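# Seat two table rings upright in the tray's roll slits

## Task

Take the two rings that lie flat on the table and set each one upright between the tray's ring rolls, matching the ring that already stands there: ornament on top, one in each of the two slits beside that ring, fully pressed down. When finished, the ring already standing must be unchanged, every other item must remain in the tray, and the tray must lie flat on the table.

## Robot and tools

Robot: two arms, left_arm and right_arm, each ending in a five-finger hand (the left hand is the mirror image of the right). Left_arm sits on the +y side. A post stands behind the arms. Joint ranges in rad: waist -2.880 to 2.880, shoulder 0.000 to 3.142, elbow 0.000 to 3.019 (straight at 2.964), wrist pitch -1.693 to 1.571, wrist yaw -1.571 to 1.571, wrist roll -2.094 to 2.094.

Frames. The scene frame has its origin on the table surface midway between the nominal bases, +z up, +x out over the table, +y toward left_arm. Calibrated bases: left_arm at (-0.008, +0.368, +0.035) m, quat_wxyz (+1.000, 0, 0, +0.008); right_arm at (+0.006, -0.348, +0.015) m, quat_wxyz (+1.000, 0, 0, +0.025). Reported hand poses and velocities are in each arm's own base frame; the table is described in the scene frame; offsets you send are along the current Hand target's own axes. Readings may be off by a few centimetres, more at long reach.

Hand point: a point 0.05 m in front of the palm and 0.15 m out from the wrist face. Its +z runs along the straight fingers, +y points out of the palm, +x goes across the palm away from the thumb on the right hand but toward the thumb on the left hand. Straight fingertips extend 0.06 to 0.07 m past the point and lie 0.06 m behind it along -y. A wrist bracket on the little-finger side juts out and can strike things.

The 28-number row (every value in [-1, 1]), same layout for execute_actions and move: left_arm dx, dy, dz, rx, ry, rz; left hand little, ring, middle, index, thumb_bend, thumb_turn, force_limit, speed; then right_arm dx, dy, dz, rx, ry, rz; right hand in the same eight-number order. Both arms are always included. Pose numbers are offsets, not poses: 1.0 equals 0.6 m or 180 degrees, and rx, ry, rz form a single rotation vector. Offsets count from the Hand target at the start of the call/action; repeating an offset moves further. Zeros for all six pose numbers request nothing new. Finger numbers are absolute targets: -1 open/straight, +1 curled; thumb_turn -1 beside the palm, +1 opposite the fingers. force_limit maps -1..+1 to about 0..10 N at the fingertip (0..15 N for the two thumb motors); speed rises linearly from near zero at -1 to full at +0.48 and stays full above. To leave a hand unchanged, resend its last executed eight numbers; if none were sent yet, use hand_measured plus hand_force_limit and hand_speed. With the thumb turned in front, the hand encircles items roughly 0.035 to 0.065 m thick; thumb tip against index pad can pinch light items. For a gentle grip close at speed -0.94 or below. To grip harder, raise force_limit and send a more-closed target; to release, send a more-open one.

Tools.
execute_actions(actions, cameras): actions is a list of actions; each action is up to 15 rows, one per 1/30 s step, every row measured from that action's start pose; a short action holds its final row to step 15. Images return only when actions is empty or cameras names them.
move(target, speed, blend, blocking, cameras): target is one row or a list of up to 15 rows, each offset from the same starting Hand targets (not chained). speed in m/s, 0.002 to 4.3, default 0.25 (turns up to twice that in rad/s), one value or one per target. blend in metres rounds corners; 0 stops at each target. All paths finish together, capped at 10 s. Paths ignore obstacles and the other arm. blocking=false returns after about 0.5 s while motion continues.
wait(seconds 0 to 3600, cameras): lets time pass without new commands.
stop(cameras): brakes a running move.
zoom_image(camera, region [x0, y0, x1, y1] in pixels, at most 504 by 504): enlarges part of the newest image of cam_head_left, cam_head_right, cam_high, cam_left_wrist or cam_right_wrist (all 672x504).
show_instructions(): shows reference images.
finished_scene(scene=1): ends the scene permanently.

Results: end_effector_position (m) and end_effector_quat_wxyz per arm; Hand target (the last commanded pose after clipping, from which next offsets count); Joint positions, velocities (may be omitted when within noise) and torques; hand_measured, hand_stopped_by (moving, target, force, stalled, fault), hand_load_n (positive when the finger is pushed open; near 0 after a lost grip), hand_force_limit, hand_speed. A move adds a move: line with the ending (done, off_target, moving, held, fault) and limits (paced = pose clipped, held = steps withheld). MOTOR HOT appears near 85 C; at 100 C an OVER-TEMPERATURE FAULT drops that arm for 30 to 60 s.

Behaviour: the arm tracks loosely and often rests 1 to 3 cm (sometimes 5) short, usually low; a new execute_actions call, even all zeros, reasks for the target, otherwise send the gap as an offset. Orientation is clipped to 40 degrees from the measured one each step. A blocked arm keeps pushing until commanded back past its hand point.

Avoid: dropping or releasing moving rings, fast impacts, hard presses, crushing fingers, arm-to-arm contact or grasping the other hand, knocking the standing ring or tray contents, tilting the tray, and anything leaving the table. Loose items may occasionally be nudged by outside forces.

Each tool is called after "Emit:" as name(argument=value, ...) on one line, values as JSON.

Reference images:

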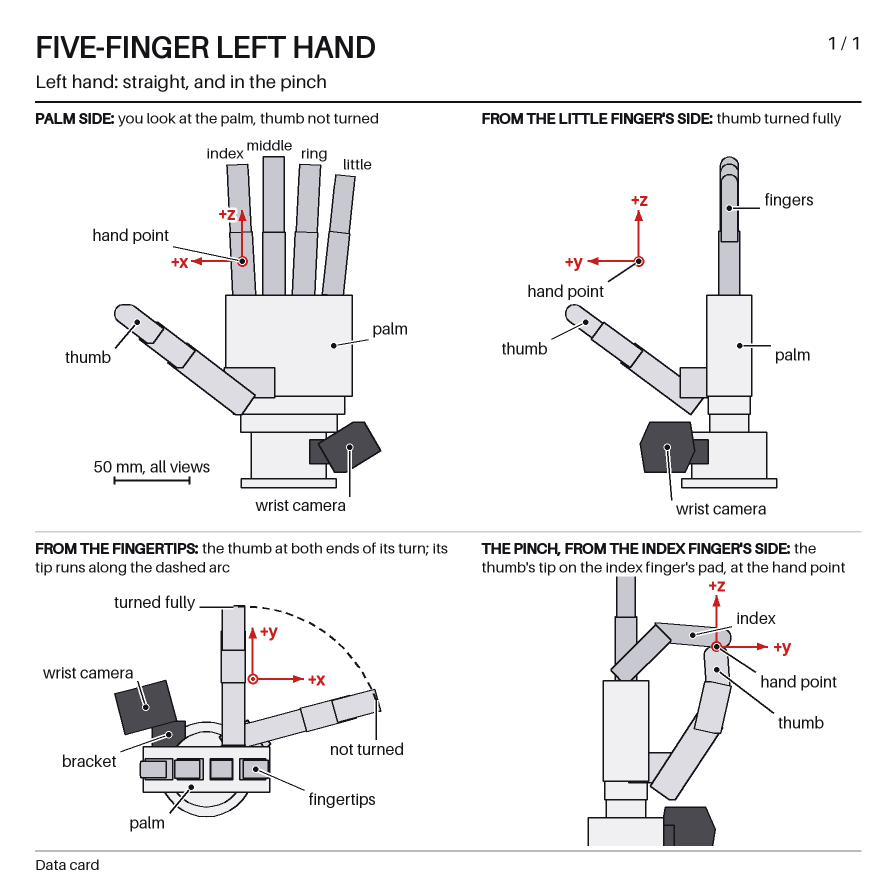

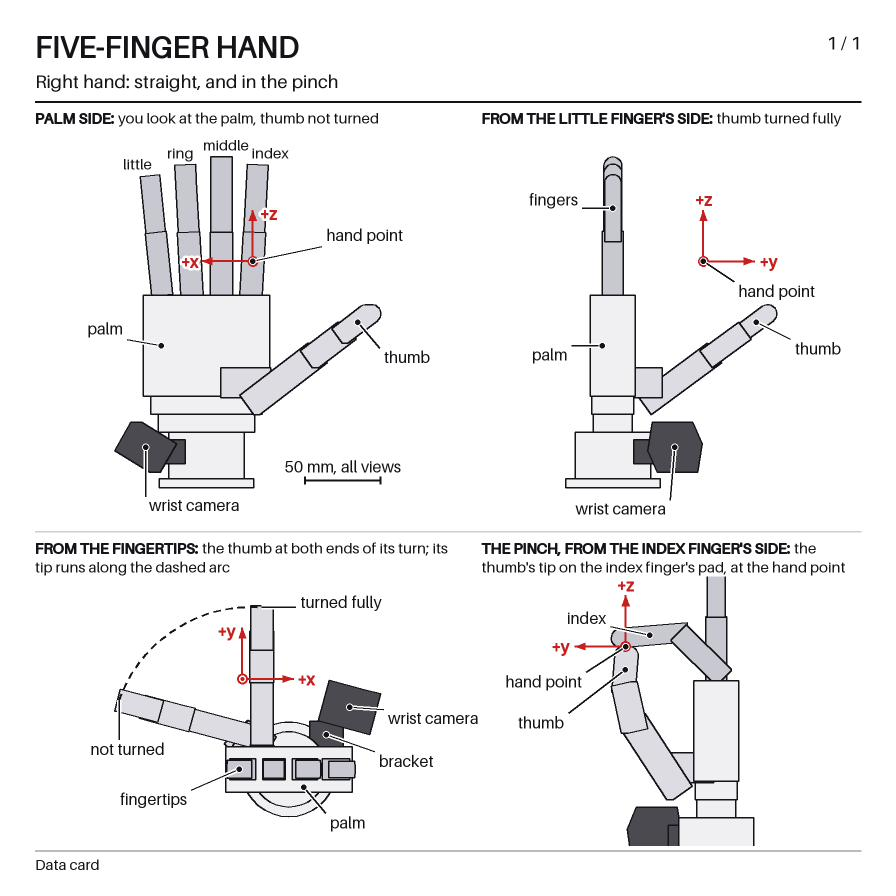

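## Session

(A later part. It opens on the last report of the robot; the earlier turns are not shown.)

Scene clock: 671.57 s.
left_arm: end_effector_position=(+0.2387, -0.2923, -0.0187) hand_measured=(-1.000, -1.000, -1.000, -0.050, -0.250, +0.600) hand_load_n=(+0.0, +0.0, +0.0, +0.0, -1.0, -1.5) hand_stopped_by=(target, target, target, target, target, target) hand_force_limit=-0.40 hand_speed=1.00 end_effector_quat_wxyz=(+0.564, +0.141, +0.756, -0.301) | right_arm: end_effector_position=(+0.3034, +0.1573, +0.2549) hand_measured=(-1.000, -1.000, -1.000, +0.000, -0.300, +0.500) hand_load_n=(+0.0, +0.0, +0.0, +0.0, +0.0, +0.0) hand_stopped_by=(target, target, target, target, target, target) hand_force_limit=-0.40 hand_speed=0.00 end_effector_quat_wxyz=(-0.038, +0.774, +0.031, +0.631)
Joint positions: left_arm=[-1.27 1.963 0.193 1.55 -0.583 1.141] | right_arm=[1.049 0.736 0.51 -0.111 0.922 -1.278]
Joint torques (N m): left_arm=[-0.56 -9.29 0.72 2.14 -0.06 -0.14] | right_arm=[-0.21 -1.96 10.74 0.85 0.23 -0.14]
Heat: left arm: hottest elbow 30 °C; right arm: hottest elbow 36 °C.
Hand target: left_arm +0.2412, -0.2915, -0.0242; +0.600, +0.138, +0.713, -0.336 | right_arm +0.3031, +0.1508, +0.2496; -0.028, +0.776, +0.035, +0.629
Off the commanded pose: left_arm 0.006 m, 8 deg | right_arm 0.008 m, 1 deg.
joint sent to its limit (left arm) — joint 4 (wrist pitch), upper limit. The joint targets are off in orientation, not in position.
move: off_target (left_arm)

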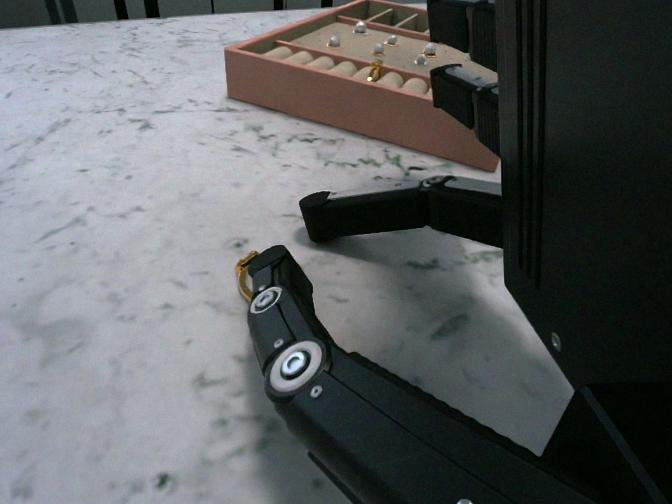

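Emit:
move(target=[[-0.03,-0.005,0.0133,0,0,0,-1,-1,-1,-0.08,-0.25,0.62,-0.4,1,0,0,0,0,0,0,-1,-1,-1,0,-0.3,0.5,-0.4,0],[-0.0,-0.0,0.0133,0,0,0,-1,-1,-1,-0.08,-0.25,0.62,-0.4,1,0,0,0,0,0,0,-1,-1,-1,0,-0.3,0.5,-0.4,0]], speed=0.06, cameras=["cam_left_wrist"])

Emit:
zoom_image(camera="cam_left_wrist", region=[220, 180, 360, 320])

Scene clock: 678.43 s.
left_arm: end_effector_position=(+0.2471, -0.2958, -0.0194) hand_measured=(-1.000, -1.000, -1.000, -0.080, -0.250, +0.620) hand_load_n=(+0.0, +0.0, +0.0, -0.5, +0.0, +0.0) hand_stopped_by=(target, target, target, target, target, target) hand_force_limit=-0.40 hand_speed=1.00 end_effector_quat_wxyz=(+0.565, +0.137, +0.755, -0.303) | right_arm: end_effector_position=(+0.3034, +0.1573, +0.2549) hand_measured=(-1.000, -1.000, -1.000, +0.000, -0.300, +0.500) hand_load_n=(+0.0, +0.0, +0.0, +0.0, +0.0, +0.5) hand_stopped_by=(target, target, target, target, target, target) hand_force_limit=-0.40 hand_speed=0.00 end_effector_quat_wxyz=(-0.038, +0.774, +0.031, +0.631)
Joint positions: left_arm=[-1.242 1.971 0.209 1.551 -0.561 1.145] | right_arm=[1.049 0.736 0.51 -0.111 0.922 -1.278]
Joint torques (N m): left_arm=[-0.85 -9.17 0.68 2.09 -0.14 -0.11] | right_arm=[0.09 -1.61 10.65 0.92 0.25 -0.11]
Heat: left arm: hottest elbow 29 °C; right arm: hottest elbow 36 °C.
Hand target: left_arm +0.2473, -0.2965, -0.0247; +0.600, +0.138, +0.713, -0.336 | right_arm +0.3031, +0.1508, +0.2496; -0.028, +0.776, +0.035, +0.629
Off the commanded pose: left_arm 0.005 m, 7 deg | right_arm 0.008 m, 1 deg.
joint sent to its limit (left arm) — joint 4 (wrist pitch), upper limit. The joint targets are off in orientation, not in position.
move: off_target (left_arm)

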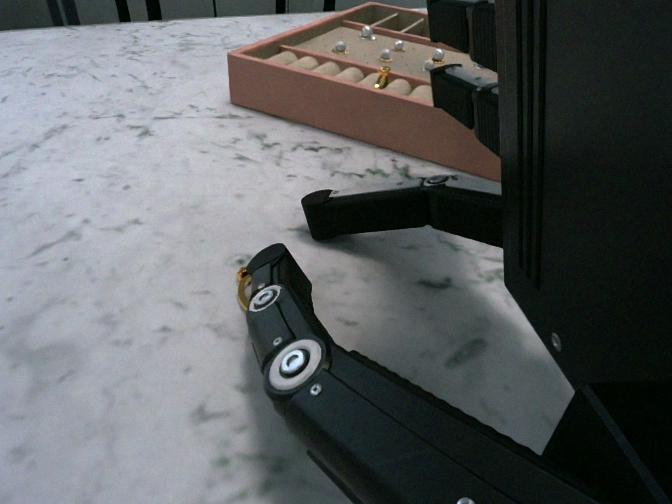

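Scaled by 3.600.

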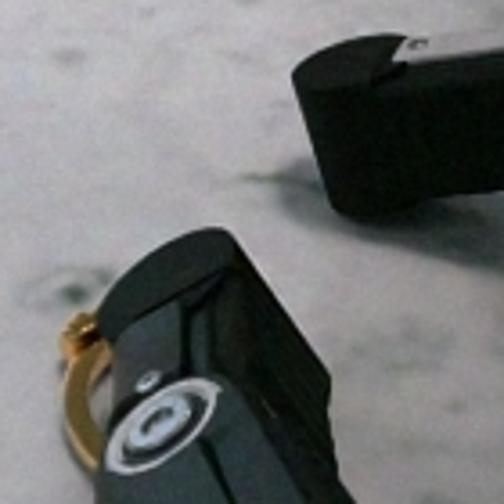

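Emit:
move(target=[[0.005,0.002,0,0,0,0,-1,-1,-1,0.04,-0.25,0.62,-0.4,-0.88,0,0,0,0,0,0,-1,-1,-1,0,-0.3,0.5,-0.4,0]], speed=0.06, cameras=["cam_left_wrist"])

Emit:
zoom_image(camera="cam_left_wrist", region=[220, 180, 360, 320])

Scene clock: 681.57 s.
left_arm: end_effector_position=(+0.2478, -0.2968, -0.0208) hand_measured=(-1.000, -1.000, -1.000, +0.040, -0.250, +0.620) hand_load_n=(+0.0, +0.0, -0.5, -0.5, +0.0, -0.5) hand_stopped_by=(target, target, target, target, target, target) hand_force_limit=-0.40 hand_speed=-0.88 end_effector_quat_wxyz=(+0.566, +0.136, +0.755, -0.302) | right_arm: end_effector_position=(+0.3034, +0.1573, +0.2549) hand_measured=(-1.000, -1.000, -1.000, +0.000, -0.300, +0.500) hand_load_n=(+0.0, +0.0, +0.0, +0.0, +0.0, +0.0) hand_stopped_by=(target, target, target, target, target, target) hand_force_limit=-0.40 hand_speed=0.00 end_effector_quat_wxyz=(-0.038, +0.774, +0.031, +0.631)
Joint positions: left_arm=[-1.242 1.978 0.214 1.552 -0.563 1.145] | right_arm=[1.049 0.736 0.51 -0.111 0.922 -1.278]
Joint torques (N m): left_arm=[-1.03 -9.7 0.59 1.84 -0.04 -0.21] | right_arm=[-0.15 -1.32 10.73 0.92 0.25 -0.11]
Heat: left arm: hottest elbow 29 °C; right arm: hottest elbow 36 °C.
Hand target: left_arm +0.2473, -0.2962, -0.0280; +0.600, +0.138, +0.713, -0.336 | right_arm +0.3031, +0.1508, +0.2496; -0.028, +0.776, +0.035, +0.629
Off the commanded pose: left_arm 0.007 m, 7 deg | right_arm 0.008 m, 1 deg.
joint sent to its limit (left arm) — joint 4 (wrist pitch), upper limit. The joint targets are off in orientation, not in position.
move: off_target (left_arm)

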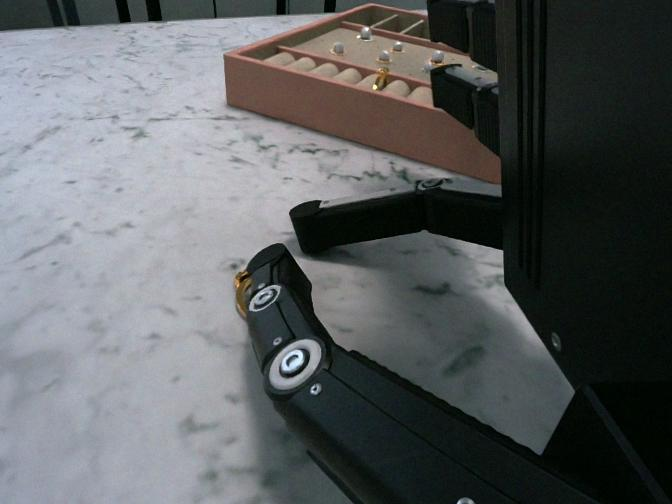

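Scaled by 3.600.

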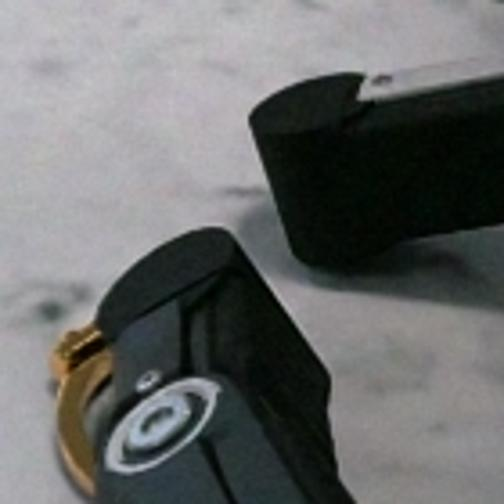

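Emit:
move(target=[[0.003,0.001,0,0,0,0,-1,-1,-1,0.14,-0.25,0.62,-0.4,-0.9,0,0,0,0,0,0,-1,-1,-1,0,-0.3,0.5,-0.4,0]], speed=0.06, cameras=["cam_left_wrist"])

Emit:
zoom_image(camera="cam_left_wrist", region=[220, 180, 360, 320])

Scene clock: 684.53 s.
left_arm: end_effector_position=(+0.2478, -0.2966, -0.0212) hand_measured=(-1.000, -1.000, -1.000, +0.140, -0.250, +0.620) hand_load_n=(+0.0, +0.0, +0.0, +0.0, -1.0, -2.0) hand_stopped_by=(target, target, target, target, target, target) hand_force_limit=-0.40 hand_speed=-0.90 end_effector_quat_wxyz=(+0.566, +0.136, +0.755, -0.302) | right_arm: end_effector_position=(+0.3034, +0.1573, +0.2549) hand_measured=(-1.000, -1.000, -1.000, +0.000, -0.300, +0.500) hand_load_n=(+0.0, +0.0, +0.0, +0.0, +0.0, +0.5) hand_stopped_by=(target, target, target, target, target, target) hand_force_limit=-0.40 hand_speed=0.00 end_effector_quat_wxyz=(-0.038, +0.774, +0.031, +0.631)
Joint positions: left_arm=[-1.242 1.981 0.214 1.555 -0.563 1.145] | right_arm=[1.049 0.736 0.51 -0.111 0.922 -1.278]
Joint torques (N m): left_arm=[-0.85 -8.7 0.53 1.8 -0.05 -0.15] | right_arm=[0.38 -1.67 10.65 0.83 0.23 -0.1]
Heat: left arm: hottest elbow 29 °C; right arm: hottest elbow 36 °C.
Hand target: left_arm +0.2473, -0.2962, -0.0298; +0.600, +0.138, +0.713, -0.336 | right_arm +0.3031, +0.1508, +0.2496; -0.028, +0.776, +0.035, +0.629
Off the commanded pose: left_arm 0.009 m, 7 deg | right_arm 0.008 m, 1 deg.
joint sent to its limit (left arm) — joint 4 (wrist pitch), upper limit. The joint targets are off in orientation, not in position.
move: off_target (left_arm)

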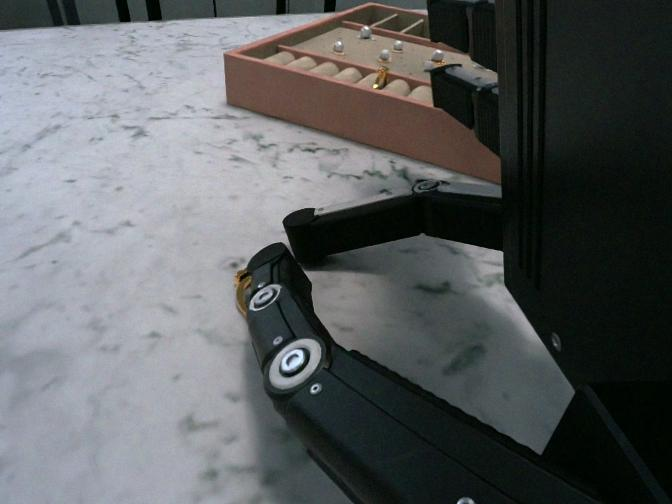

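Scaled by 3.600.

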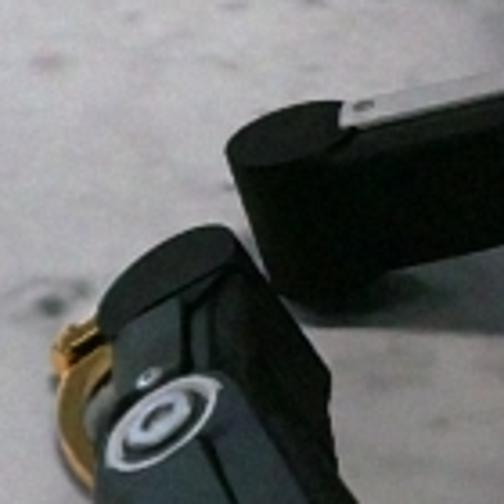

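Emit:
move(target=[[-0.1267,-0.0412,-0.007,0,0,0,-1,-1,-1,-0.08,-0.25,0.62,-0.4,1,0,0,0,0,0,0,-1,-1,-1,0,-0.3,0.5,-0.4,0],[-0.2178,0.184,0.0022,-0.2153,-0.0537,0.0311,-1,-1,-1,-0.08,-1,1,-0.4,1,0,0,0,0,0,0,-1,-1,-1,0,-0.3,0.5,-0.4,0]], speed=0.2, cameras=["cam_left_wrist"])

Scene clock: 698.83 s.
left_arm: end_effector_position=(+0.3394, -0.1860, +0.0597) hand_measured=(-1.000, -1.000, -1.000, -0.080, -1.000, +1.000) hand_load_n=(+0.0, +0.0, +0.0, +0.0, +0.0, +0.5) hand_stopped_by=(target, target, target, target, target, target) hand_force_limit=-0.40 hand_speed=1.00 end_effector_quat_wxyz=(+0.682, -0.062, +0.725, -0.070) | right_arm: end_effector_position=(+0.3034, +0.1573, +0.2549) hand_measured=(-1.000, -1.000, -1.000, +0.000, -0.300, +0.500) hand_load_n=(+0.0, +0.0, +0.0, +0.0, +0.0, +0.0) hand_stopped_by=(target, target, target, target, target, target) hand_force_limit=-0.40 hand_speed=0.00 end_effector_quat_wxyz=(-0.038, +0.774, +0.031, +0.631)
Joint positions: left_arm=[-1.012 1.703 0.304 1.291 -0.992 1.293] | right_arm=[1.049 0.736 0.51 -0.111 0.922 -1.278]
Joint torques (N m): left_arm=[-0.21 -9.29 5.42 0.94 -0.1 0.09] | right_arm=[0.09 -1.9 10.77 0.77 0.23 -0.11]
Heat: left arm: hottest elbow 28 °C; right arm: hottest elbow 36 °C.
Hand target: left_arm +0.3462, -0.1889, +0.0593; +0.684, -0.063, +0.725, -0.062 | right_arm +0.3031, +0.1508, +0.2496; -0.028, +0.776, +0.035, +0.629
Off the commanded pose: left_arm 0.007 m, 1 deg | right_arm 0.008 m, 1 deg.
move: done

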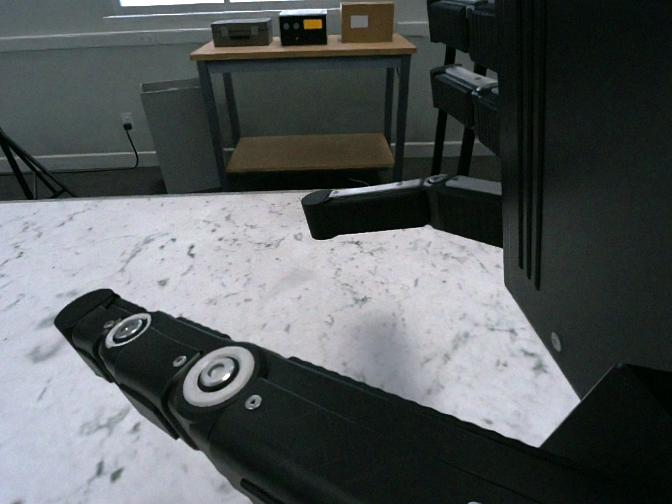

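Emit:
move(target=[[0,0,0,0,0,0,-1,-1,-1,-0.08,-0.6,-1,-0.4,1,0,0,0,0,0,0,-1,-1,-1,0,-0.3,0.5,-0.4,0]], speed=0.2, cameras=["cam_left_wrist"])

Scene clock: 702.20 s.
left_arm: end_effector_position=(+0.3394, -0.1859, +0.0597) hand_measured=(-1.000, -1.000, -1.000, -0.080, -0.600, -1.000) hand_load_n=(+0.0, -0.5, +0.0, +0.0, +0.0, +0.0) hand_stopped_by=(target, target, target, target, target, target) hand_force_limit=-0.40 hand_speed=1.00 end_effector_quat_wxyz=(+0.683, -0.062, +0.725, -0.070) | right_arm: end_effector_position=(+0.3034, +0.1573, +0.2549) hand_measured=(-1.000, -1.000, -1.000, +0.000, -0.300, +0.500) hand_load_n=(+0.0, +0.0, +0.0, +0.0, +0.0, +0.0) hand_stopped_by=(target, target, target, target, target, target) hand_force_limit=-0.40 hand_speed=0.00 end_effector_quat_wxyz=(-0.038, +0.774, +0.031, +0.631)
Joint positions: left_arm=[-1.012 1.703 0.304 1.291 -0.993 1.294] | right_arm=[1.049 0.736 0.51 -0.111 0.922 -1.278]
Joint torques (N m): left_arm=[0.26 -8.64 5.31 1.11 -0.1 0.11] | right_arm=[0.15 -1.96 10.93 0.77 0.25 -0.09]
Heat: left arm: hottest elbow 28 °C; right arm: hottest elbow 36 °C.
Hand target: left_arm +0.3462, -0.1888, +0.0593; +0.684, -0.063, +0.725, -0.062 | right_arm +0.3031, +0.1508, +0.2496; -0.028, +0.776, +0.035, +0.629
Off the commanded pose: left_arm 0.007 m, 1 deg | right_arm 0.008 m, 1 deg.
move: done

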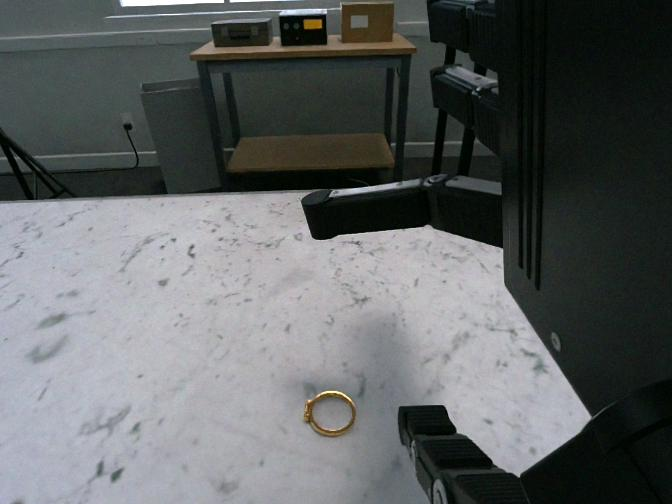

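Emit:
move(target=[[0.0075,-0.0413,-0.0028,0,0,0,-1,-1,-1,-0.08,-1,1,-0.4,1,0,0,0,0,0,0,-1,-1,-1,0,-0.3,0.5,-0.4,0],[0.1145,-0.0225,0.0028,0,0,0,-1,-1,-1,-0.08,-1,1,-0.4,1,0,0,0,0,0,0,-1,-1,-1,0,-0.3,0.5,-0.4,0]], speed=0.12, cameras=["cam_left_wrist"])

Scene clock: 707.53 s.
left_arm: end_effector_position=(+0.3438, -0.2077, -0.0048) hand_measured=(-1.000, -1.000, -1.000, -0.080, -1.000, +1.000) hand_load_n=(+0.0, +0.0, +0.0, +0.0, +0.0, +0.0) hand_stopped_by=(target, target, target, target, target, target) hand_force_limit=-0.40 hand_speed=1.00 end_effector_quat_wxyz=(+0.681, -0.066, +0.727, -0.059) | right_arm: end_effector_position=(+0.3034, +0.1573, +0.2549) hand_measured=(-1.000, -1.000, -1.000, +0.000, -0.300, +0.500) hand_load_n=(+0.0, +0.0, +0.0, +0.5, +0.0, +0.0) hand_stopped_by=(target, target, target, target, target, target) hand_force_limit=-0.40 hand_speed=0.00 end_effector_quat_wxyz=(-0.038, +0.774, +0.031, +0.631)
Joint positions: left_arm=[-1.042 2.029 0.406 1.492 -1.043 1.281] | right_arm=[1.049 0.736 0.51 -0.111 0.922 -1.278]
Joint torques (N m): left_arm=[-1.96 -12.16 2.3 1.85 -0.13 0.09] | right_arm=[0.38 -1.55 10.66 0.76 0.26 -0.11]
Heat: left arm: hottest elbow 28 °C; right arm: hottest elbow 36 °C.
Hand target: left_arm +0.3440, -0.2143, -0.0059; +0.684, -0.063, +0.724, -0.062 | right_arm +0.3031, +0.1508, +0.2496; -0.028, +0.776, +0.035, +0.629
Off the commanded pose: left_arm 0.007 m, 1 deg | right_arm 0.008 m, 1 deg.
move: done

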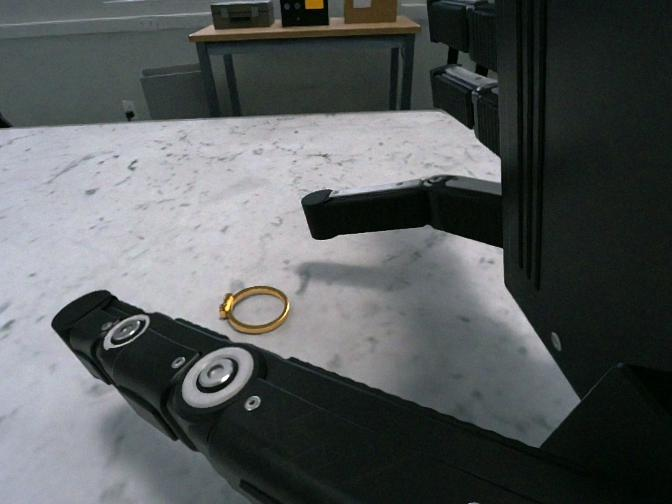

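Emit:
move(target=[[-0.0535,0.009,0.019,0,0,0,-1,-1,-1,-0.08,-1,1,-0.4,1,0,0,0,0,0,0,-1,-1,-1,0,-0.3,0.5,-0.4,0],[0.018,0.0217,0.0228,0,0,0,-1,-1,-1,-0.08,-1,1,-0.4,1,0,0,0,0,0,0,-1,-1,-1,0,-0.3,0.5,-0.4,0]], speed=0.12, cameras=["cam_left_wrist"])

Scene clock: 713.13 s.
left_arm: end_effector_position=(+0.3530, -0.2037, -0.0187) hand_measured=(-1.000, -1.000, -1.000, -0.080, -1.000, +1.000) hand_load_n=(+0.0, +0.0, +0.0, +0.0, +0.0, +0.0) hand_stopped_by=(target, target, target, target, target, target) hand_force_limit=-0.40 hand_speed=1.00 end_effector_quat_wxyz=(+0.678, -0.055, +0.730, -0.059) | right_arm: end_effector_position=(+0.3034, +0.1573, +0.2549) hand_measured=(-1.000, -1.000, -1.000, +0.000, -0.300, +0.500) hand_load_n=(+0.0, +0.0, +0.0, +0.0, +0.0, +0.0) hand_stopped_by=(target, target, target, target, target, target) hand_force_limit=-0.40 hand_speed=0.00 end_effector_quat_wxyz=(-0.038, +0.774, +0.031, +0.631)
Joint positions: left_arm=[-1.006 2.092 0.416 1.543 -0.991 1.298] | right_arm=[1.049 0.736 0.51 -0.111 0.922 -1.278]
Joint torques (N m): left_arm=[0.56 -12.86 1.51 2.15 -0.02 -0.08] | right_arm=[0.21 -1.79 10.69 0.77 0.25 -0.08]
Heat: left arm: hottest elbow 28 °C; right arm: hottest elbow 37 °C.
Hand target: left_arm +0.3569, -0.2034, -0.0196; +0.684, -0.063, +0.725, -0.062 | right_arm +0.3031, +0.1508, +0.2496; -0.028, +0.776, +0.035, +0.629
Off the commanded pose: left_arm 0.004 m, 1 deg | right_arm 0.008 m, 1 deg.
joint sent to its limit (left arm) — joint 4 (wrist pitch), upper limit. The joint targets still meet the commanded pose.
move: done

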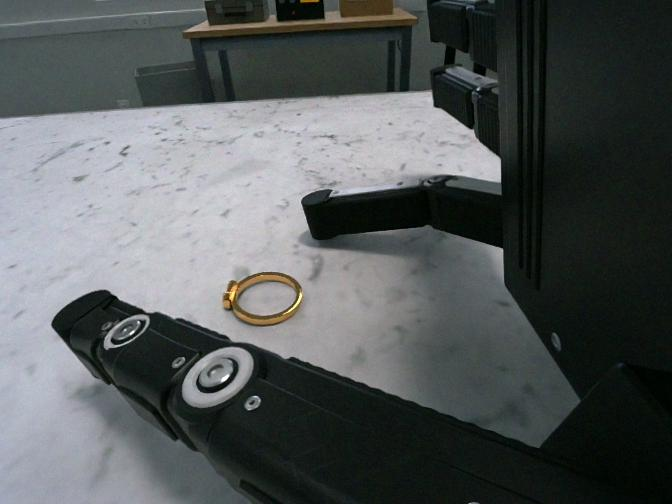

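Emit:
move(target=[[-0.0253,0.0013,-0.0063,0,0,0,-1,-1,-1,-0.08,-1,1,-0.4,1,0,0,0,0,0,0,-1,-1,-1,0,-0.3,0.5,-0.4,0],[0.0149,0.0085,-0.0042,0,0,0,-1,-1,-1,-0.08,-1,1,-0.4,1,0,0,0,0,0,0,-1,-1,-1,0,-0.3,0.5,-0.4,0]], speed=0.08, cameras=["cam_left_wrist"])

Scene clock: 719.40 s.
left_arm: end_effector_position=(+0.3515, -0.2010, -0.0211) hand_measured=(-1.000, -1.000, -1.000, -0.080, -1.000, +1.000) hand_load_n=(+0.0, +0.0, +0.0, -1.0, +0.0, +0.0) hand_stopped_by=(target, target, target, target, target, target) hand_force_limit=-0.40 hand_speed=1.00 end_effector_quat_wxyz=(+0.678, -0.057, +0.731, -0.057) | right_arm: end_effector_position=(+0.3034, +0.1573, +0.2549) hand_measured=(-1.000, -1.000, -1.000, +0.000, -0.300, +0.500) hand_load_n=(+0.0, +0.0, +0.0, +0.0, +0.0, +0.0) hand_stopped_by=(target, target, target, target, target, target) hand_force_limit=-0.40 hand_speed=0.00 end_effector_quat_wxyz=(-0.038, +0.774, +0.031, +0.631)
Joint positions: left_arm=[-1.006 2.101 0.413 1.552 -0.996 1.295] | right_arm=[1.049 0.736 0.51 -0.111 0.922 -1.278]
Joint torques (N m): left_arm=[-0.09 -11.93 1.21 1.74 0.02 -0.24] | right_arm=[-0.09 -1.9 10.84 0.8 0.26 -0.13]
Heat: left arm: hottest elbow 28 °C; right arm: hottest elbow 37 °C.
Hand target: left_arm +0.3538, -0.1999, -0.0292; +0.683, -0.063, +0.725, -0.062 | right_arm +0.3031, +0.1508, +0.2496; -0.028, +0.776, +0.035, +0.629
Off the commanded pose: left_arm 0.008 m, 1 deg | right_arm 0.008 m, 1 deg.
joint sent to its limit (left arm) — joint 4 (wrist pitch), upper limit. The joint targets still meet the commanded pose.
move: done

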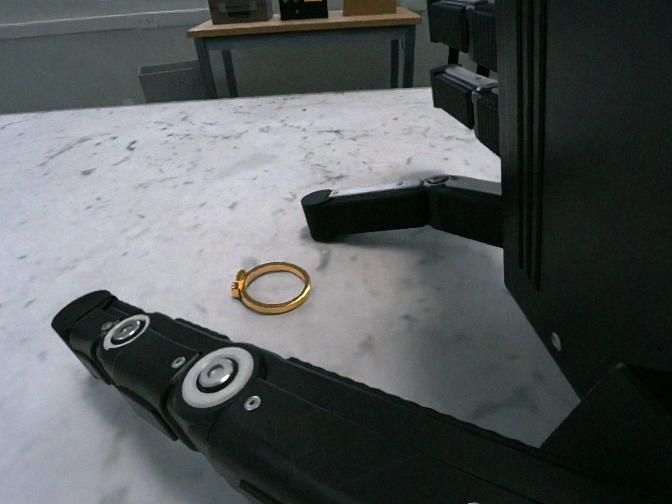

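Emit:
move(target=[[0,0,0,0,0,0,-1,-1,-1,-0.08,-0.25,1,-0.4,0.5,0,0,0,0,0,0,-1,-1,-1,0,-0.3,0.5,-0.4,0],[0,0,0,0,0,0,-1,-1,-1,-0.08,-0.25,0.6,-0.4,-0.3,0,0,0,0,0,0,-1,-1,-1,0,-0.3,0.5,-0.4,0]], speed=0.08, cameras=["cam_left_wrist"])

Emit:
zoom_image(camera="cam_left_wrist", region=[210, 200, 370, 330])

Scene clock: 724.60 s.
left_arm: end_effector_position=(+0.3518, -0.2006, -0.0197) hand_measured=(-1.000, -1.000, -1.000, -0.080, -0.250, +0.600) hand_load_n=(+0.0, +0.0, +0.0, +0.0, -1.5, -6.5) hand_stopped_by=(target, target, target, target, target, target) hand_force_limit=-0.40 hand_speed=-0.30 end_effector_quat_wxyz=(+0.680, -0.058, +0.729, -0.056) | right_arm: end_effector_position=(+0.3034, +0.1573, +0.2549) hand_measured=(-1.000, -1.000, -1.000, +0.000, -0.300, +0.500) hand_load_n=(+0.0, +0.0, +0.0, +0.0, +0.0, +0.5) hand_stopped_by=(target, target, target, target, target, target) hand_force_limit=-0.40 hand_speed=0.00 end_effector_quat_wxyz=(-0.038, +0.774, +0.031, +0.631)
Joint positions: left_arm=[-1.006 2.101 0.413 1.559 -1 1.3] | right_arm=[1.049 0.736 0.51 -0.111 0.922 -1.278]
Joint torques (N m): left_arm=[-0.38 -11.99 1.36 1.39 0.12 -0.2] | right_arm=[-0.26 -1.61 10.67 0.8 0.26 -0.09]
Heat: left arm: hottest elbow 28 °C; right arm: hottest elbow 37 °C.
Hand target: left_arm +0.3539, -0.1999, -0.0292; +0.684, -0.063, +0.725, -0.062 | right_arm +0.3031, +0.1508, +0.2496; -0.028, +0.776, +0.035, +0.629
Off the commanded pose: left_arm 0.010 m, 1 deg | right_arm 0.008 m, 1 deg.
joint sent to its limit (left arm) — joint 4 (wrist pitch), upper limit. The joint targets still meet the commanded pose.
move: done

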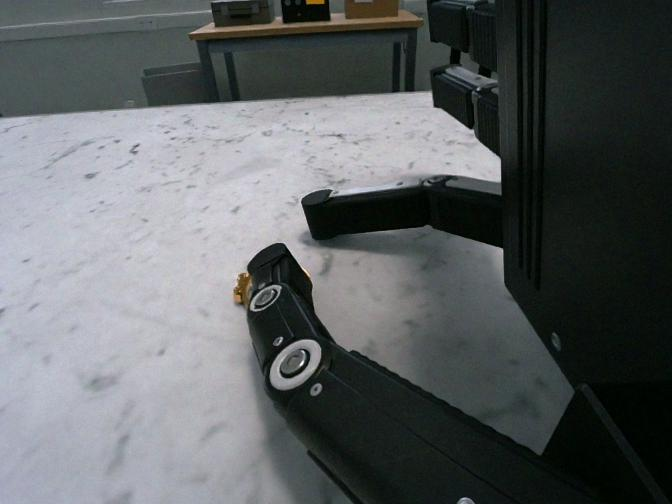

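Scaled by 3.150.

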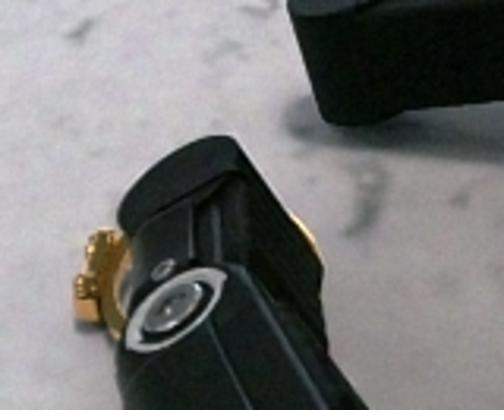

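Emit:
move(target=[[0,0,0,0,0,0,-1,-1,-1,-0.08,-0.25,0.7,-0.4,-0.3,0,0,0,0,0,0,-1,-1,-1,0,-0.3,0.5,-0.4,0]], speed=0.08, cameras=["cam_left_wrist"])

Emit:
zoom_image(camera="cam_left_wrist", region=[210, 200, 370, 330])

Scene clock: 726.77 s.
left_arm: end_effector_position=(+0.3521, -0.2017, -0.0210) hand_measured=(-1.000, -1.000, -1.000, -0.080, -0.250, +0.700) hand_load_n=(+0.0, +0.0, +0.0, -0.5, +0.0, +0.0) hand_stopped_by=(target, target, target, target, target, target) hand_force_limit=-0.40 hand_speed=-0.30 end_effector_quat_wxyz=(+0.679, -0.059, +0.729, -0.059) | right_arm: end_effector_position=(+0.3034, +0.1573, +0.2549) hand_measured=(-1.000, -1.000, -1.000, +0.000, -0.300, +0.500) hand_load_n=(+0.0, +0.0, +0.0, +0.0, +0.0, +0.0) hand_stopped_by=(target, target, target, target, target, target) hand_force_limit=-0.40 hand_speed=0.00 end_effector_quat_wxyz=(-0.038, +0.774, +0.031, +0.631)
Joint positions: left_arm=[-1.006 2.105 0.416 1.559 -0.997 1.295] | right_arm=[1.049 0.736 0.51 -0.111 0.922 -1.278]
Joint torques (N m): left_arm=[0.09 -12.16 1.14 1.26 0.04 -0.19] | right_arm=[-0.21 -1.79 10.73 0.87 0.25 -0.05]
Heat: left arm: hottest elbow 27 °C; right arm: hottest elbow 37 °C.
Hand target: left_arm +0.3539, -0.1999, -0.0292; +0.684, -0.063, +0.725, -0.062 | right_arm +0.3031, +0.1508, +0.2496; -0.028, +0.776, +0.035, +0.629
Off the commanded pose: left_arm 0.009 m, 1 deg | right_arm 0.008 m, 1 deg.
joint sent to its limit (left arm) — joint 4 (wrist pitch), upper limit. The joint targets still meet the commanded pose.
move: done

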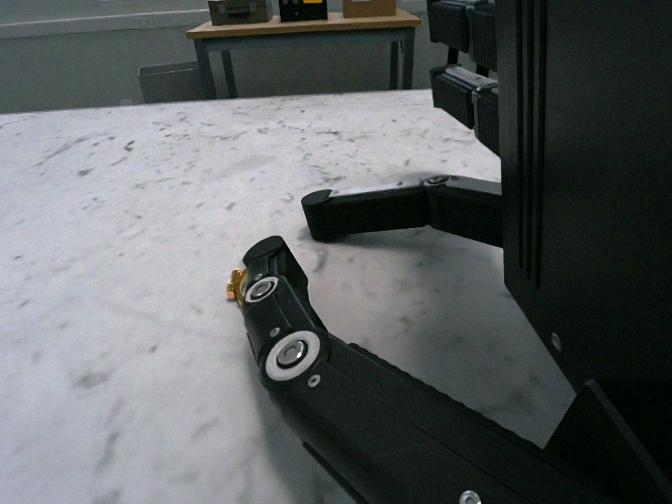

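Scaled by 3.150.

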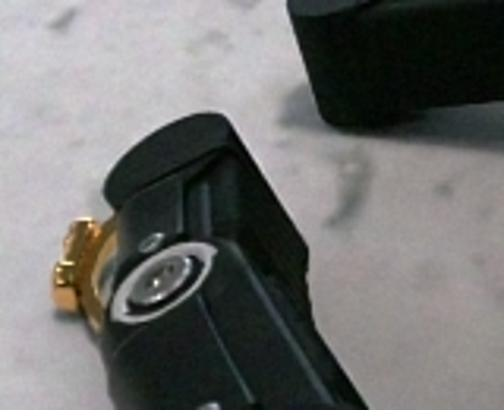

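Emit:
move(target=[[0,0,0,0,0,0,-1,-1,-1,0.04,-0.25,0.66,-0.4,-0.88,0,0,0,0,0,0,-1,-1,-1,0,-0.3,0.5,-0.4,0]], speed=0.08, cameras=["cam_left_wrist"])

Emit:
zoom_image(camera="cam_left_wrist", region=[210, 200, 370, 330])

Scene clock: 729.40 s.
left_arm: end_effector_position=(+0.3521, -0.2017, -0.0210) hand_measured=(-1.000, -1.000, -1.000, +0.040, -0.250, +0.660) hand_load_n=(+0.0, +0.0, +0.0, +0.0, -1.5, -3.5) hand_stopped_by=(target, target, target, target, target, target) hand_force_limit=-0.40 hand_speed=-0.88 end_effector_quat_wxyz=(+0.679, -0.059, +0.729, -0.059) | right_arm: end_effector_position=(+0.3034, +0.1573, +0.2549) hand_measured=(-1.000, -1.000, -1.000, +0.000, -0.300, +0.500) hand_load_n=(+0.0, +0.0, +0.0, +0.5, +0.0, +0.5) hand_stopped_by=(target, target, target, target, target, target) hand_force_limit=-0.40 hand_speed=0.00 end_effector_quat_wxyz=(-0.038, +0.774, +0.031, +0.631)
Joint positions: left_arm=[-1.006 2.105 0.416 1.559 -0.997 1.295] | right_arm=[1.049 0.736 0.51 -0.111 0.922 -1.278]
Joint torques (N m): left_arm=[0.15 -11.81 1.29 1.48 0.07 -0.23] | right_arm=[-0.15 -1.49 10.77 0.87 0.24 -0.09]
Heat: left arm: hottest elbow 27 °C; right arm: hottest elbow 37 °C.
Hand target: left_arm +0.3539, -0.1999, -0.0292; +0.684, -0.063, +0.725, -0.062 | right_arm +0.3031, +0.1508, +0.2496; -0.028, +0.776, +0.035, +0.629
Off the commanded pose: left_arm 0.009 m, 1 deg | right_arm 0.008 m, 1 deg.
joint sent to its limit (left arm) — joint 4 (wrist pitch), upper limit. The joint targets still meet the commanded pose.
move: done

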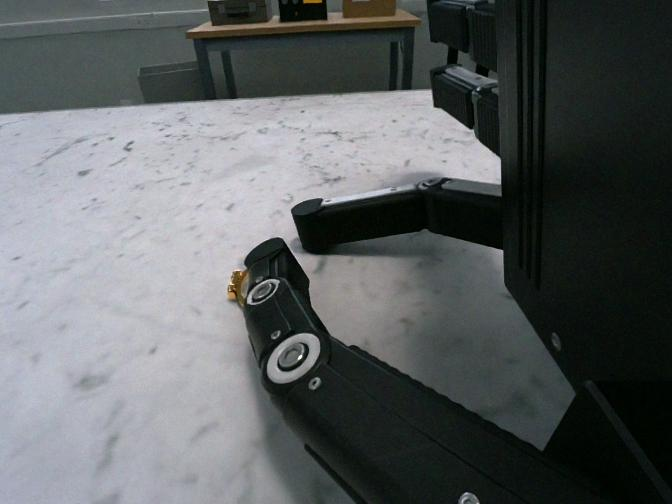

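Scaled by 3.150.

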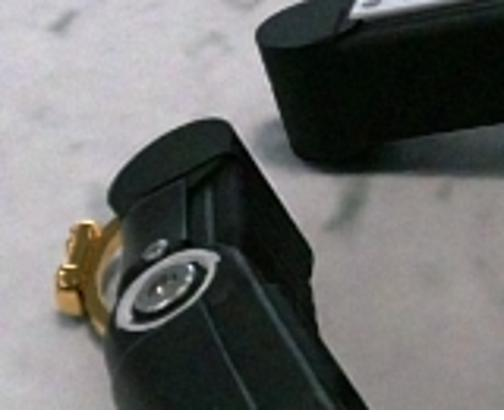

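Emit:
move(target=[[0,0,0,0,0,0,-1,-1,-1,0.14,-0.25,0.69,-0.4,-0.88,0,0,0,0,0,0,-1,-1,-1,0,-0.3,0.5,-0.4,0]], speed=0.08, cameras=["cam_left_wrist"])

Emit:
zoom_image(camera="cam_left_wrist", region=[210, 200, 370, 330])

Scene clock: 730.97 s.
left_arm: end_effector_position=(+0.3521, -0.2019, -0.0213) hand_measured=(-1.000, -1.000, -1.000, +0.140, -0.250, +0.690) hand_load_n=(+0.0, +0.0, +0.0, +0.0, -0.5, -1.0) hand_stopped_by=(target, target, target, target, target, target) hand_force_limit=-0.40 hand_speed=-0.88 end_effector_quat_wxyz=(+0.679, -0.060, +0.729, -0.060) | right_arm: end_effector_position=(+0.3034, +0.1573, +0.2549) hand_measured=(-1.000, -1.000, -1.000, +0.000, -0.300, +0.500) hand_load_n=(+0.0, +0.0, +0.0, +0.0, +0.0, +0.0) hand_stopped_by=(target, target, target, target, target, target) hand_force_limit=-0.40 hand_speed=0.00 end_effector_quat_wxyz=(-0.038, +0.774, +0.031, +0.631)
Joint positions: left_arm=[-1.006 2.105 0.416 1.559 -0.996 1.292] | right_arm=[1.049 0.736 0.51 -0.111 0.922 -1.278]
Joint torques (N m): left_arm=[-0.15 -12.51 1.02 1.58 0.07 -0.14] | right_arm=[0.15 -1.14 10.63 0.94 0.27 -0.09]
Heat: left arm: hottest elbow 27 °C; right arm: hottest elbow 37 °C.
Hand target: left_arm +0.3539, -0.1999, -0.0292; +0.684, -0.063, +0.725, -0.062 | right_arm +0.3031, +0.1508, +0.2496; -0.028, +0.776, +0.035, +0.629
Off the commanded pose: left_arm 0.008 m, 1 deg | right_arm 0.008 m, 1 deg.
joint sent to its limit (left arm) — joint 4 (wrist pitch), upper limit. The joint targets still meet the commanded pose.
move: done

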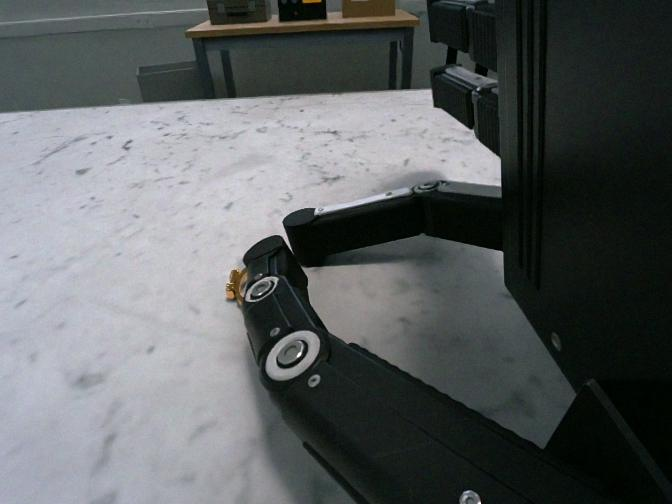

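Scaled by 3.150.

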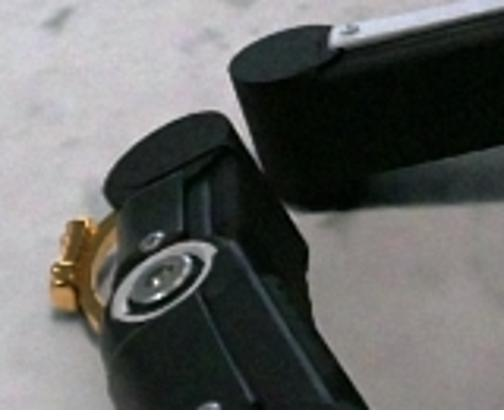

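Emit:
move(target=[[0,0,0,0,0,0,-1,-1,-1,0.14,-0.25,1,-0.4,0,0,0,0,0,0,0,-1,-1,-1,0,-0.3,0.5,-0.4,0],[0,0,0,0,0,0,-1,-1,-1,0.14,-1,1,-0.4,1,0,0,0,0,0,0,-1,-1,-1,0,-0.3,0.5,-0.4,0]], speed=0.08, cameras=["cam_left_wrist"])

Emit:
zoom_image(camera="cam_left_wrist", region=[210, 200, 370, 330])

Scene clock: 733.77 s.
left_arm: end_effector_position=(+0.3521, -0.2019, -0.0215) hand_measured=(-1.000, -1.000, -1.000, +0.140, -1.000, +1.000) hand_load_n=(+0.0, +0.0, +0.0, +0.0, +0.0, +0.0) hand_stopped_by=(target, target, target, target, target, target) hand_force_limit=-0.40 hand_speed=1.00 end_effector_quat_wxyz=(+0.679, -0.060, +0.729, -0.060) | right_arm: end_effector_position=(+0.3034, +0.1573, +0.2549) hand_measured=(-1.000, -1.000, -1.000, +0.000, -0.300, +0.500) hand_load_n=(+0.0, +0.0, +0.0, +0.0, +0.0, +0.5) hand_stopped_by=(target, target, target, target, target, target) hand_force_limit=-0.40 hand_speed=0.00 end_effector_quat_wxyz=(-0.038, +0.774, +0.031, +0.631)
Joint positions: left_arm=[-1.006 2.105 0.416 1.559 -0.996 1.291] | right_arm=[1.049 0.736 0.51 -0.111 0.922 -1.278]
Joint torques (N m): left_arm=[0.21 -11.75 1.26 1.29 0.01 -0.19] | right_arm=[-0.15 -1.73 10.76 0.79 0.25 -0.08]
Heat: left arm: hottest elbow 27 °C; right arm: hottest elbow 37 °C.
Hand target: left_arm +0.3539, -0.1999, -0.0292; +0.684, -0.063, +0.725, -0.062 | right_arm +0.3031, +0.1508, +0.2496; -0.028, +0.776, +0.035, +0.629
Off the commanded pose: left_arm 0.008 m, 1 deg | right_arm 0.008 m, 1 deg.
joint sent to its limit (left arm) — joint 4 (wrist pitch), upper limit. The joint targets still meet the commanded pose.
move: done

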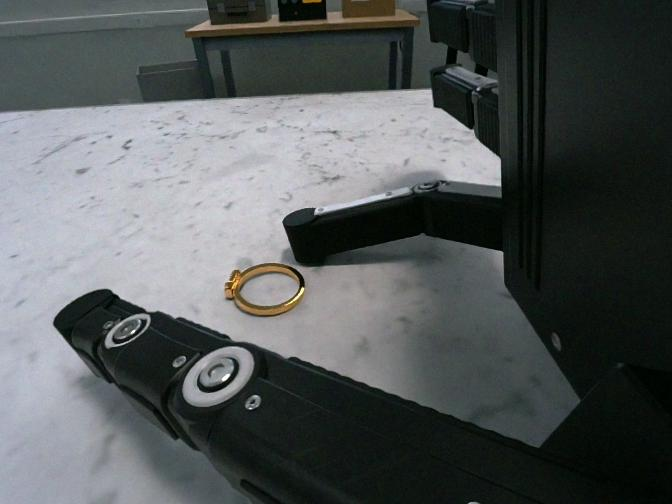

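Scaled by 3.150.

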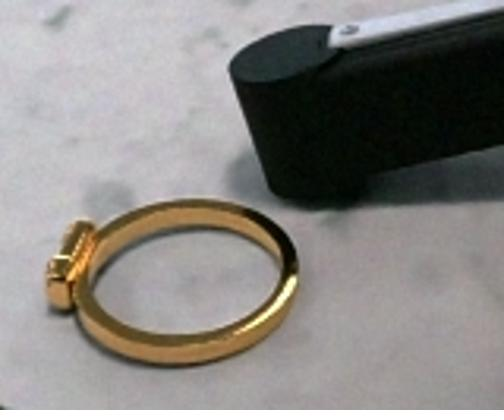

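Emit:
move(target=[[-0.0492,-0.0087,-0.0026,0,0,0,-1,-1,-1,-0.05,-1,1,-0.4,0.5,0,0,0,0,0,0,-1,-1,-1,0,-0.3,0.5,-0.4,0],[-0.0503,0.003,-0.0177,0,0,0,-1,-1,-1,-0.05,-1,1,-0.4,0.5,0,0,0,0,0,0,-1,-1,-1,0,-0.3,0.5,-0.4,0],[-0.0012,0.0117,-0.015,0,0,0,-1,-1,-1,-0.05,-1,1,-0.4,0.5,0,0,0,0,0,0,-1,-1,-1,0,-0.3,0.5,-0.4,0]], speed=0.08, cameras=["cam_left_wrist"])

Emit:
zoom_image(camera="cam_left_wrist", region=[210, 200, 370, 330])

Scene clock: 743.77 s.
left_arm: end_effector_position=(+0.3450, -0.1897, -0.0210) hand_measured=(-1.000, -1.000, -1.000, -0.050, -1.000, +1.000) hand_load_n=(+0.0, +0.0, +0.0, -1.0, +0.0, +0.5) hand_stopped_by=(target, target, target, target, target, target) hand_force_limit=-0.40 hand_speed=0.50 end_effector_quat_wxyz=(+0.675, -0.061, +0.733, -0.050) | right_arm: end_effector_position=(+0.3034, +0.1573, +0.2549) hand_measured=(-1.000, -1.000, -1.000, +0.000, -0.300, +0.500) hand_load_n=(+0.0, +0.0, +0.0, +0.0, +0.0, +0.0) hand_stopped_by=(target, target, target, target, target, target) hand_force_limit=-0.40 hand_speed=0.00 end_effector_quat_wxyz=(-0.038, +0.774, +0.031, +0.631)
Joint positions: left_arm=[-1.006 2.093 0.386 1.552 -1.01 1.281] | right_arm=[1.049 0.736 0.51 -0.111 0.922 -1.278]
Joint torques (N m): left_arm=[-1.9 -10.7 0.95 1.85 0.03 -0.22] | right_arm=[0.15 -1.85 10.73 0.94 0.26 -0.11]
Heat: left arm: hottest elbow 27 °C; right arm: hottest elbow 37 °C.
Hand target: left_arm +0.3449, -0.1929, -0.0291; +0.684, -0.063, +0.724, -0.062 | right_arm +0.3031, +0.1508, +0.2496; -0.028, +0.776, +0.035, +0.629
Off the commanded pose: left_arm 0.009 m, 2 deg | right_arm 0.008 m, 1 deg.
joint sent to its limit (left arm) — joint 4 (wrist pitch), upper limit. The joint targets still meet the commanded pose.
move: done

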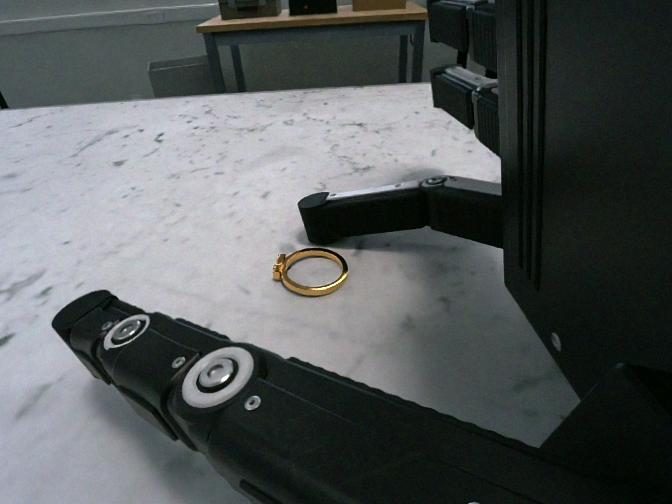

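Scaled by 3.150.

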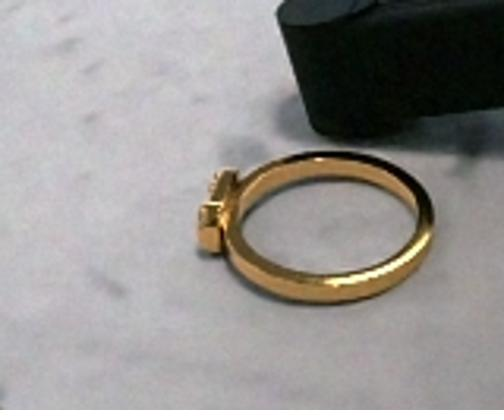

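Emit:
move(target=[[-0.0492,-0.0087,-0.0026,0,0,0,-1,-1,-1,-0.05,-1,1,-0.4,0.5,0,0,0,0,0,0,-1,-1,-1,0,-0.3,0.5,-0.4,0],[-0.0472,-0.0212,0.0007,0,0,0,-1,-1,-1,-0.05,-1,1,-0.4,0.5,0,0,0,0,0,0,-1,-1,-1,0,-0.3,0.5,-0.4,0],[0.002,-0.0125,0.0033,0,0,0,-1,-1,-1,-0.05,-1,1,-0.4,0.5,0,0,0,0,0,0,-1,-1,-1,0,-0.3,0.5,-0.4,0]], speed=0.08, cameras=["cam_left_wrist"])

Emit:
zoom_image(camera="cam_left_wrist", region=[210, 200, 370, 330])

Scene clock: 750.27 s.
left_arm: end_effector_position=(+0.3483, -0.1953, -0.0210) hand_measured=(-1.000, -1.000, -1.000, -0.050, -1.000, +1.000) hand_load_n=(+0.0, +0.0, +0.0, -1.5, +0.0, +0.5) hand_stopped_by=(target, target, target, target, target, target) hand_force_limit=-0.40 hand_speed=0.50 end_effector_quat_wxyz=(+0.678, -0.063, +0.730, -0.050) | right_arm: end_effector_position=(+0.3034, +0.1573, +0.2549) hand_measured=(-1.000, -1.000, -1.000, +0.000, -0.300, +0.500) hand_load_n=(+0.0, +0.0, +0.0, +0.0, +0.0, +0.0) hand_stopped_by=(target, target, target, target, target, target) hand_force_limit=-0.40 hand_speed=0.00 end_effector_quat_wxyz=(-0.038, +0.774, +0.031, +0.631)
Joint positions: left_arm=[-1.009 2.099 0.405 1.551 -1.016 1.289] | right_arm=[1.049 0.736 0.51 -0.111 0.922 -1.278]
Joint torques (N m): left_arm=[-1.38 -11.46 1.37 1.61 0.04 -0.21] | right_arm=[-0.03 -1.85 10.73 0.83 0.29 -0.09]
Heat: left arm: hottest elbow 27 °C; right arm: hottest elbow 37 °C.
Hand target: left_arm +0.3469, -0.2005, -0.0291; +0.684, -0.063, +0.724, -0.062 | right_arm +0.3031, +0.1508, +0.2496; -0.028, +0.776, +0.035, +0.629
Off the commanded pose: left_arm 0.010 m, 2 deg | right_arm 0.008 m, 1 deg.
joint sent to its limit (left arm) — joint 4 (wrist pitch), upper limit. The joint targets still meet the commanded pose.
move: done

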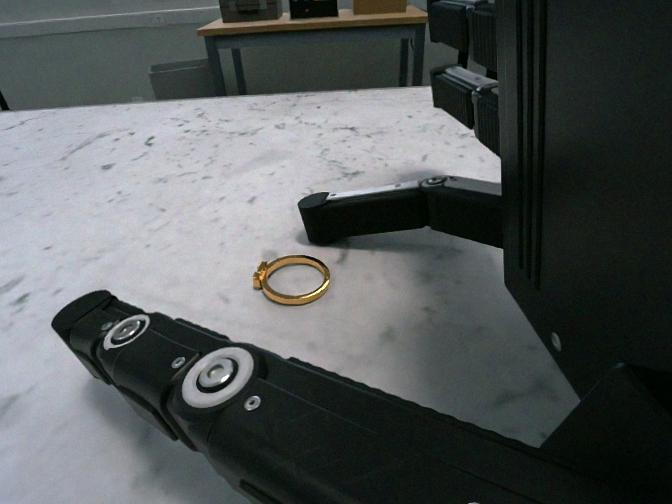

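Scaled by 3.150.

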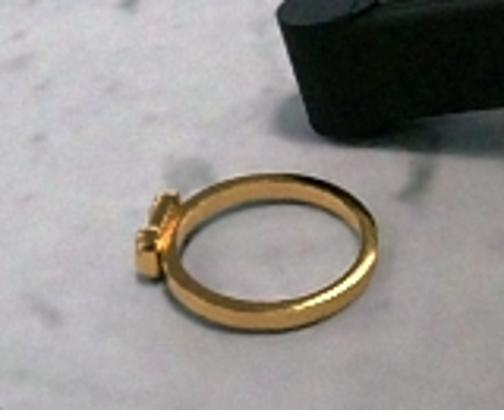

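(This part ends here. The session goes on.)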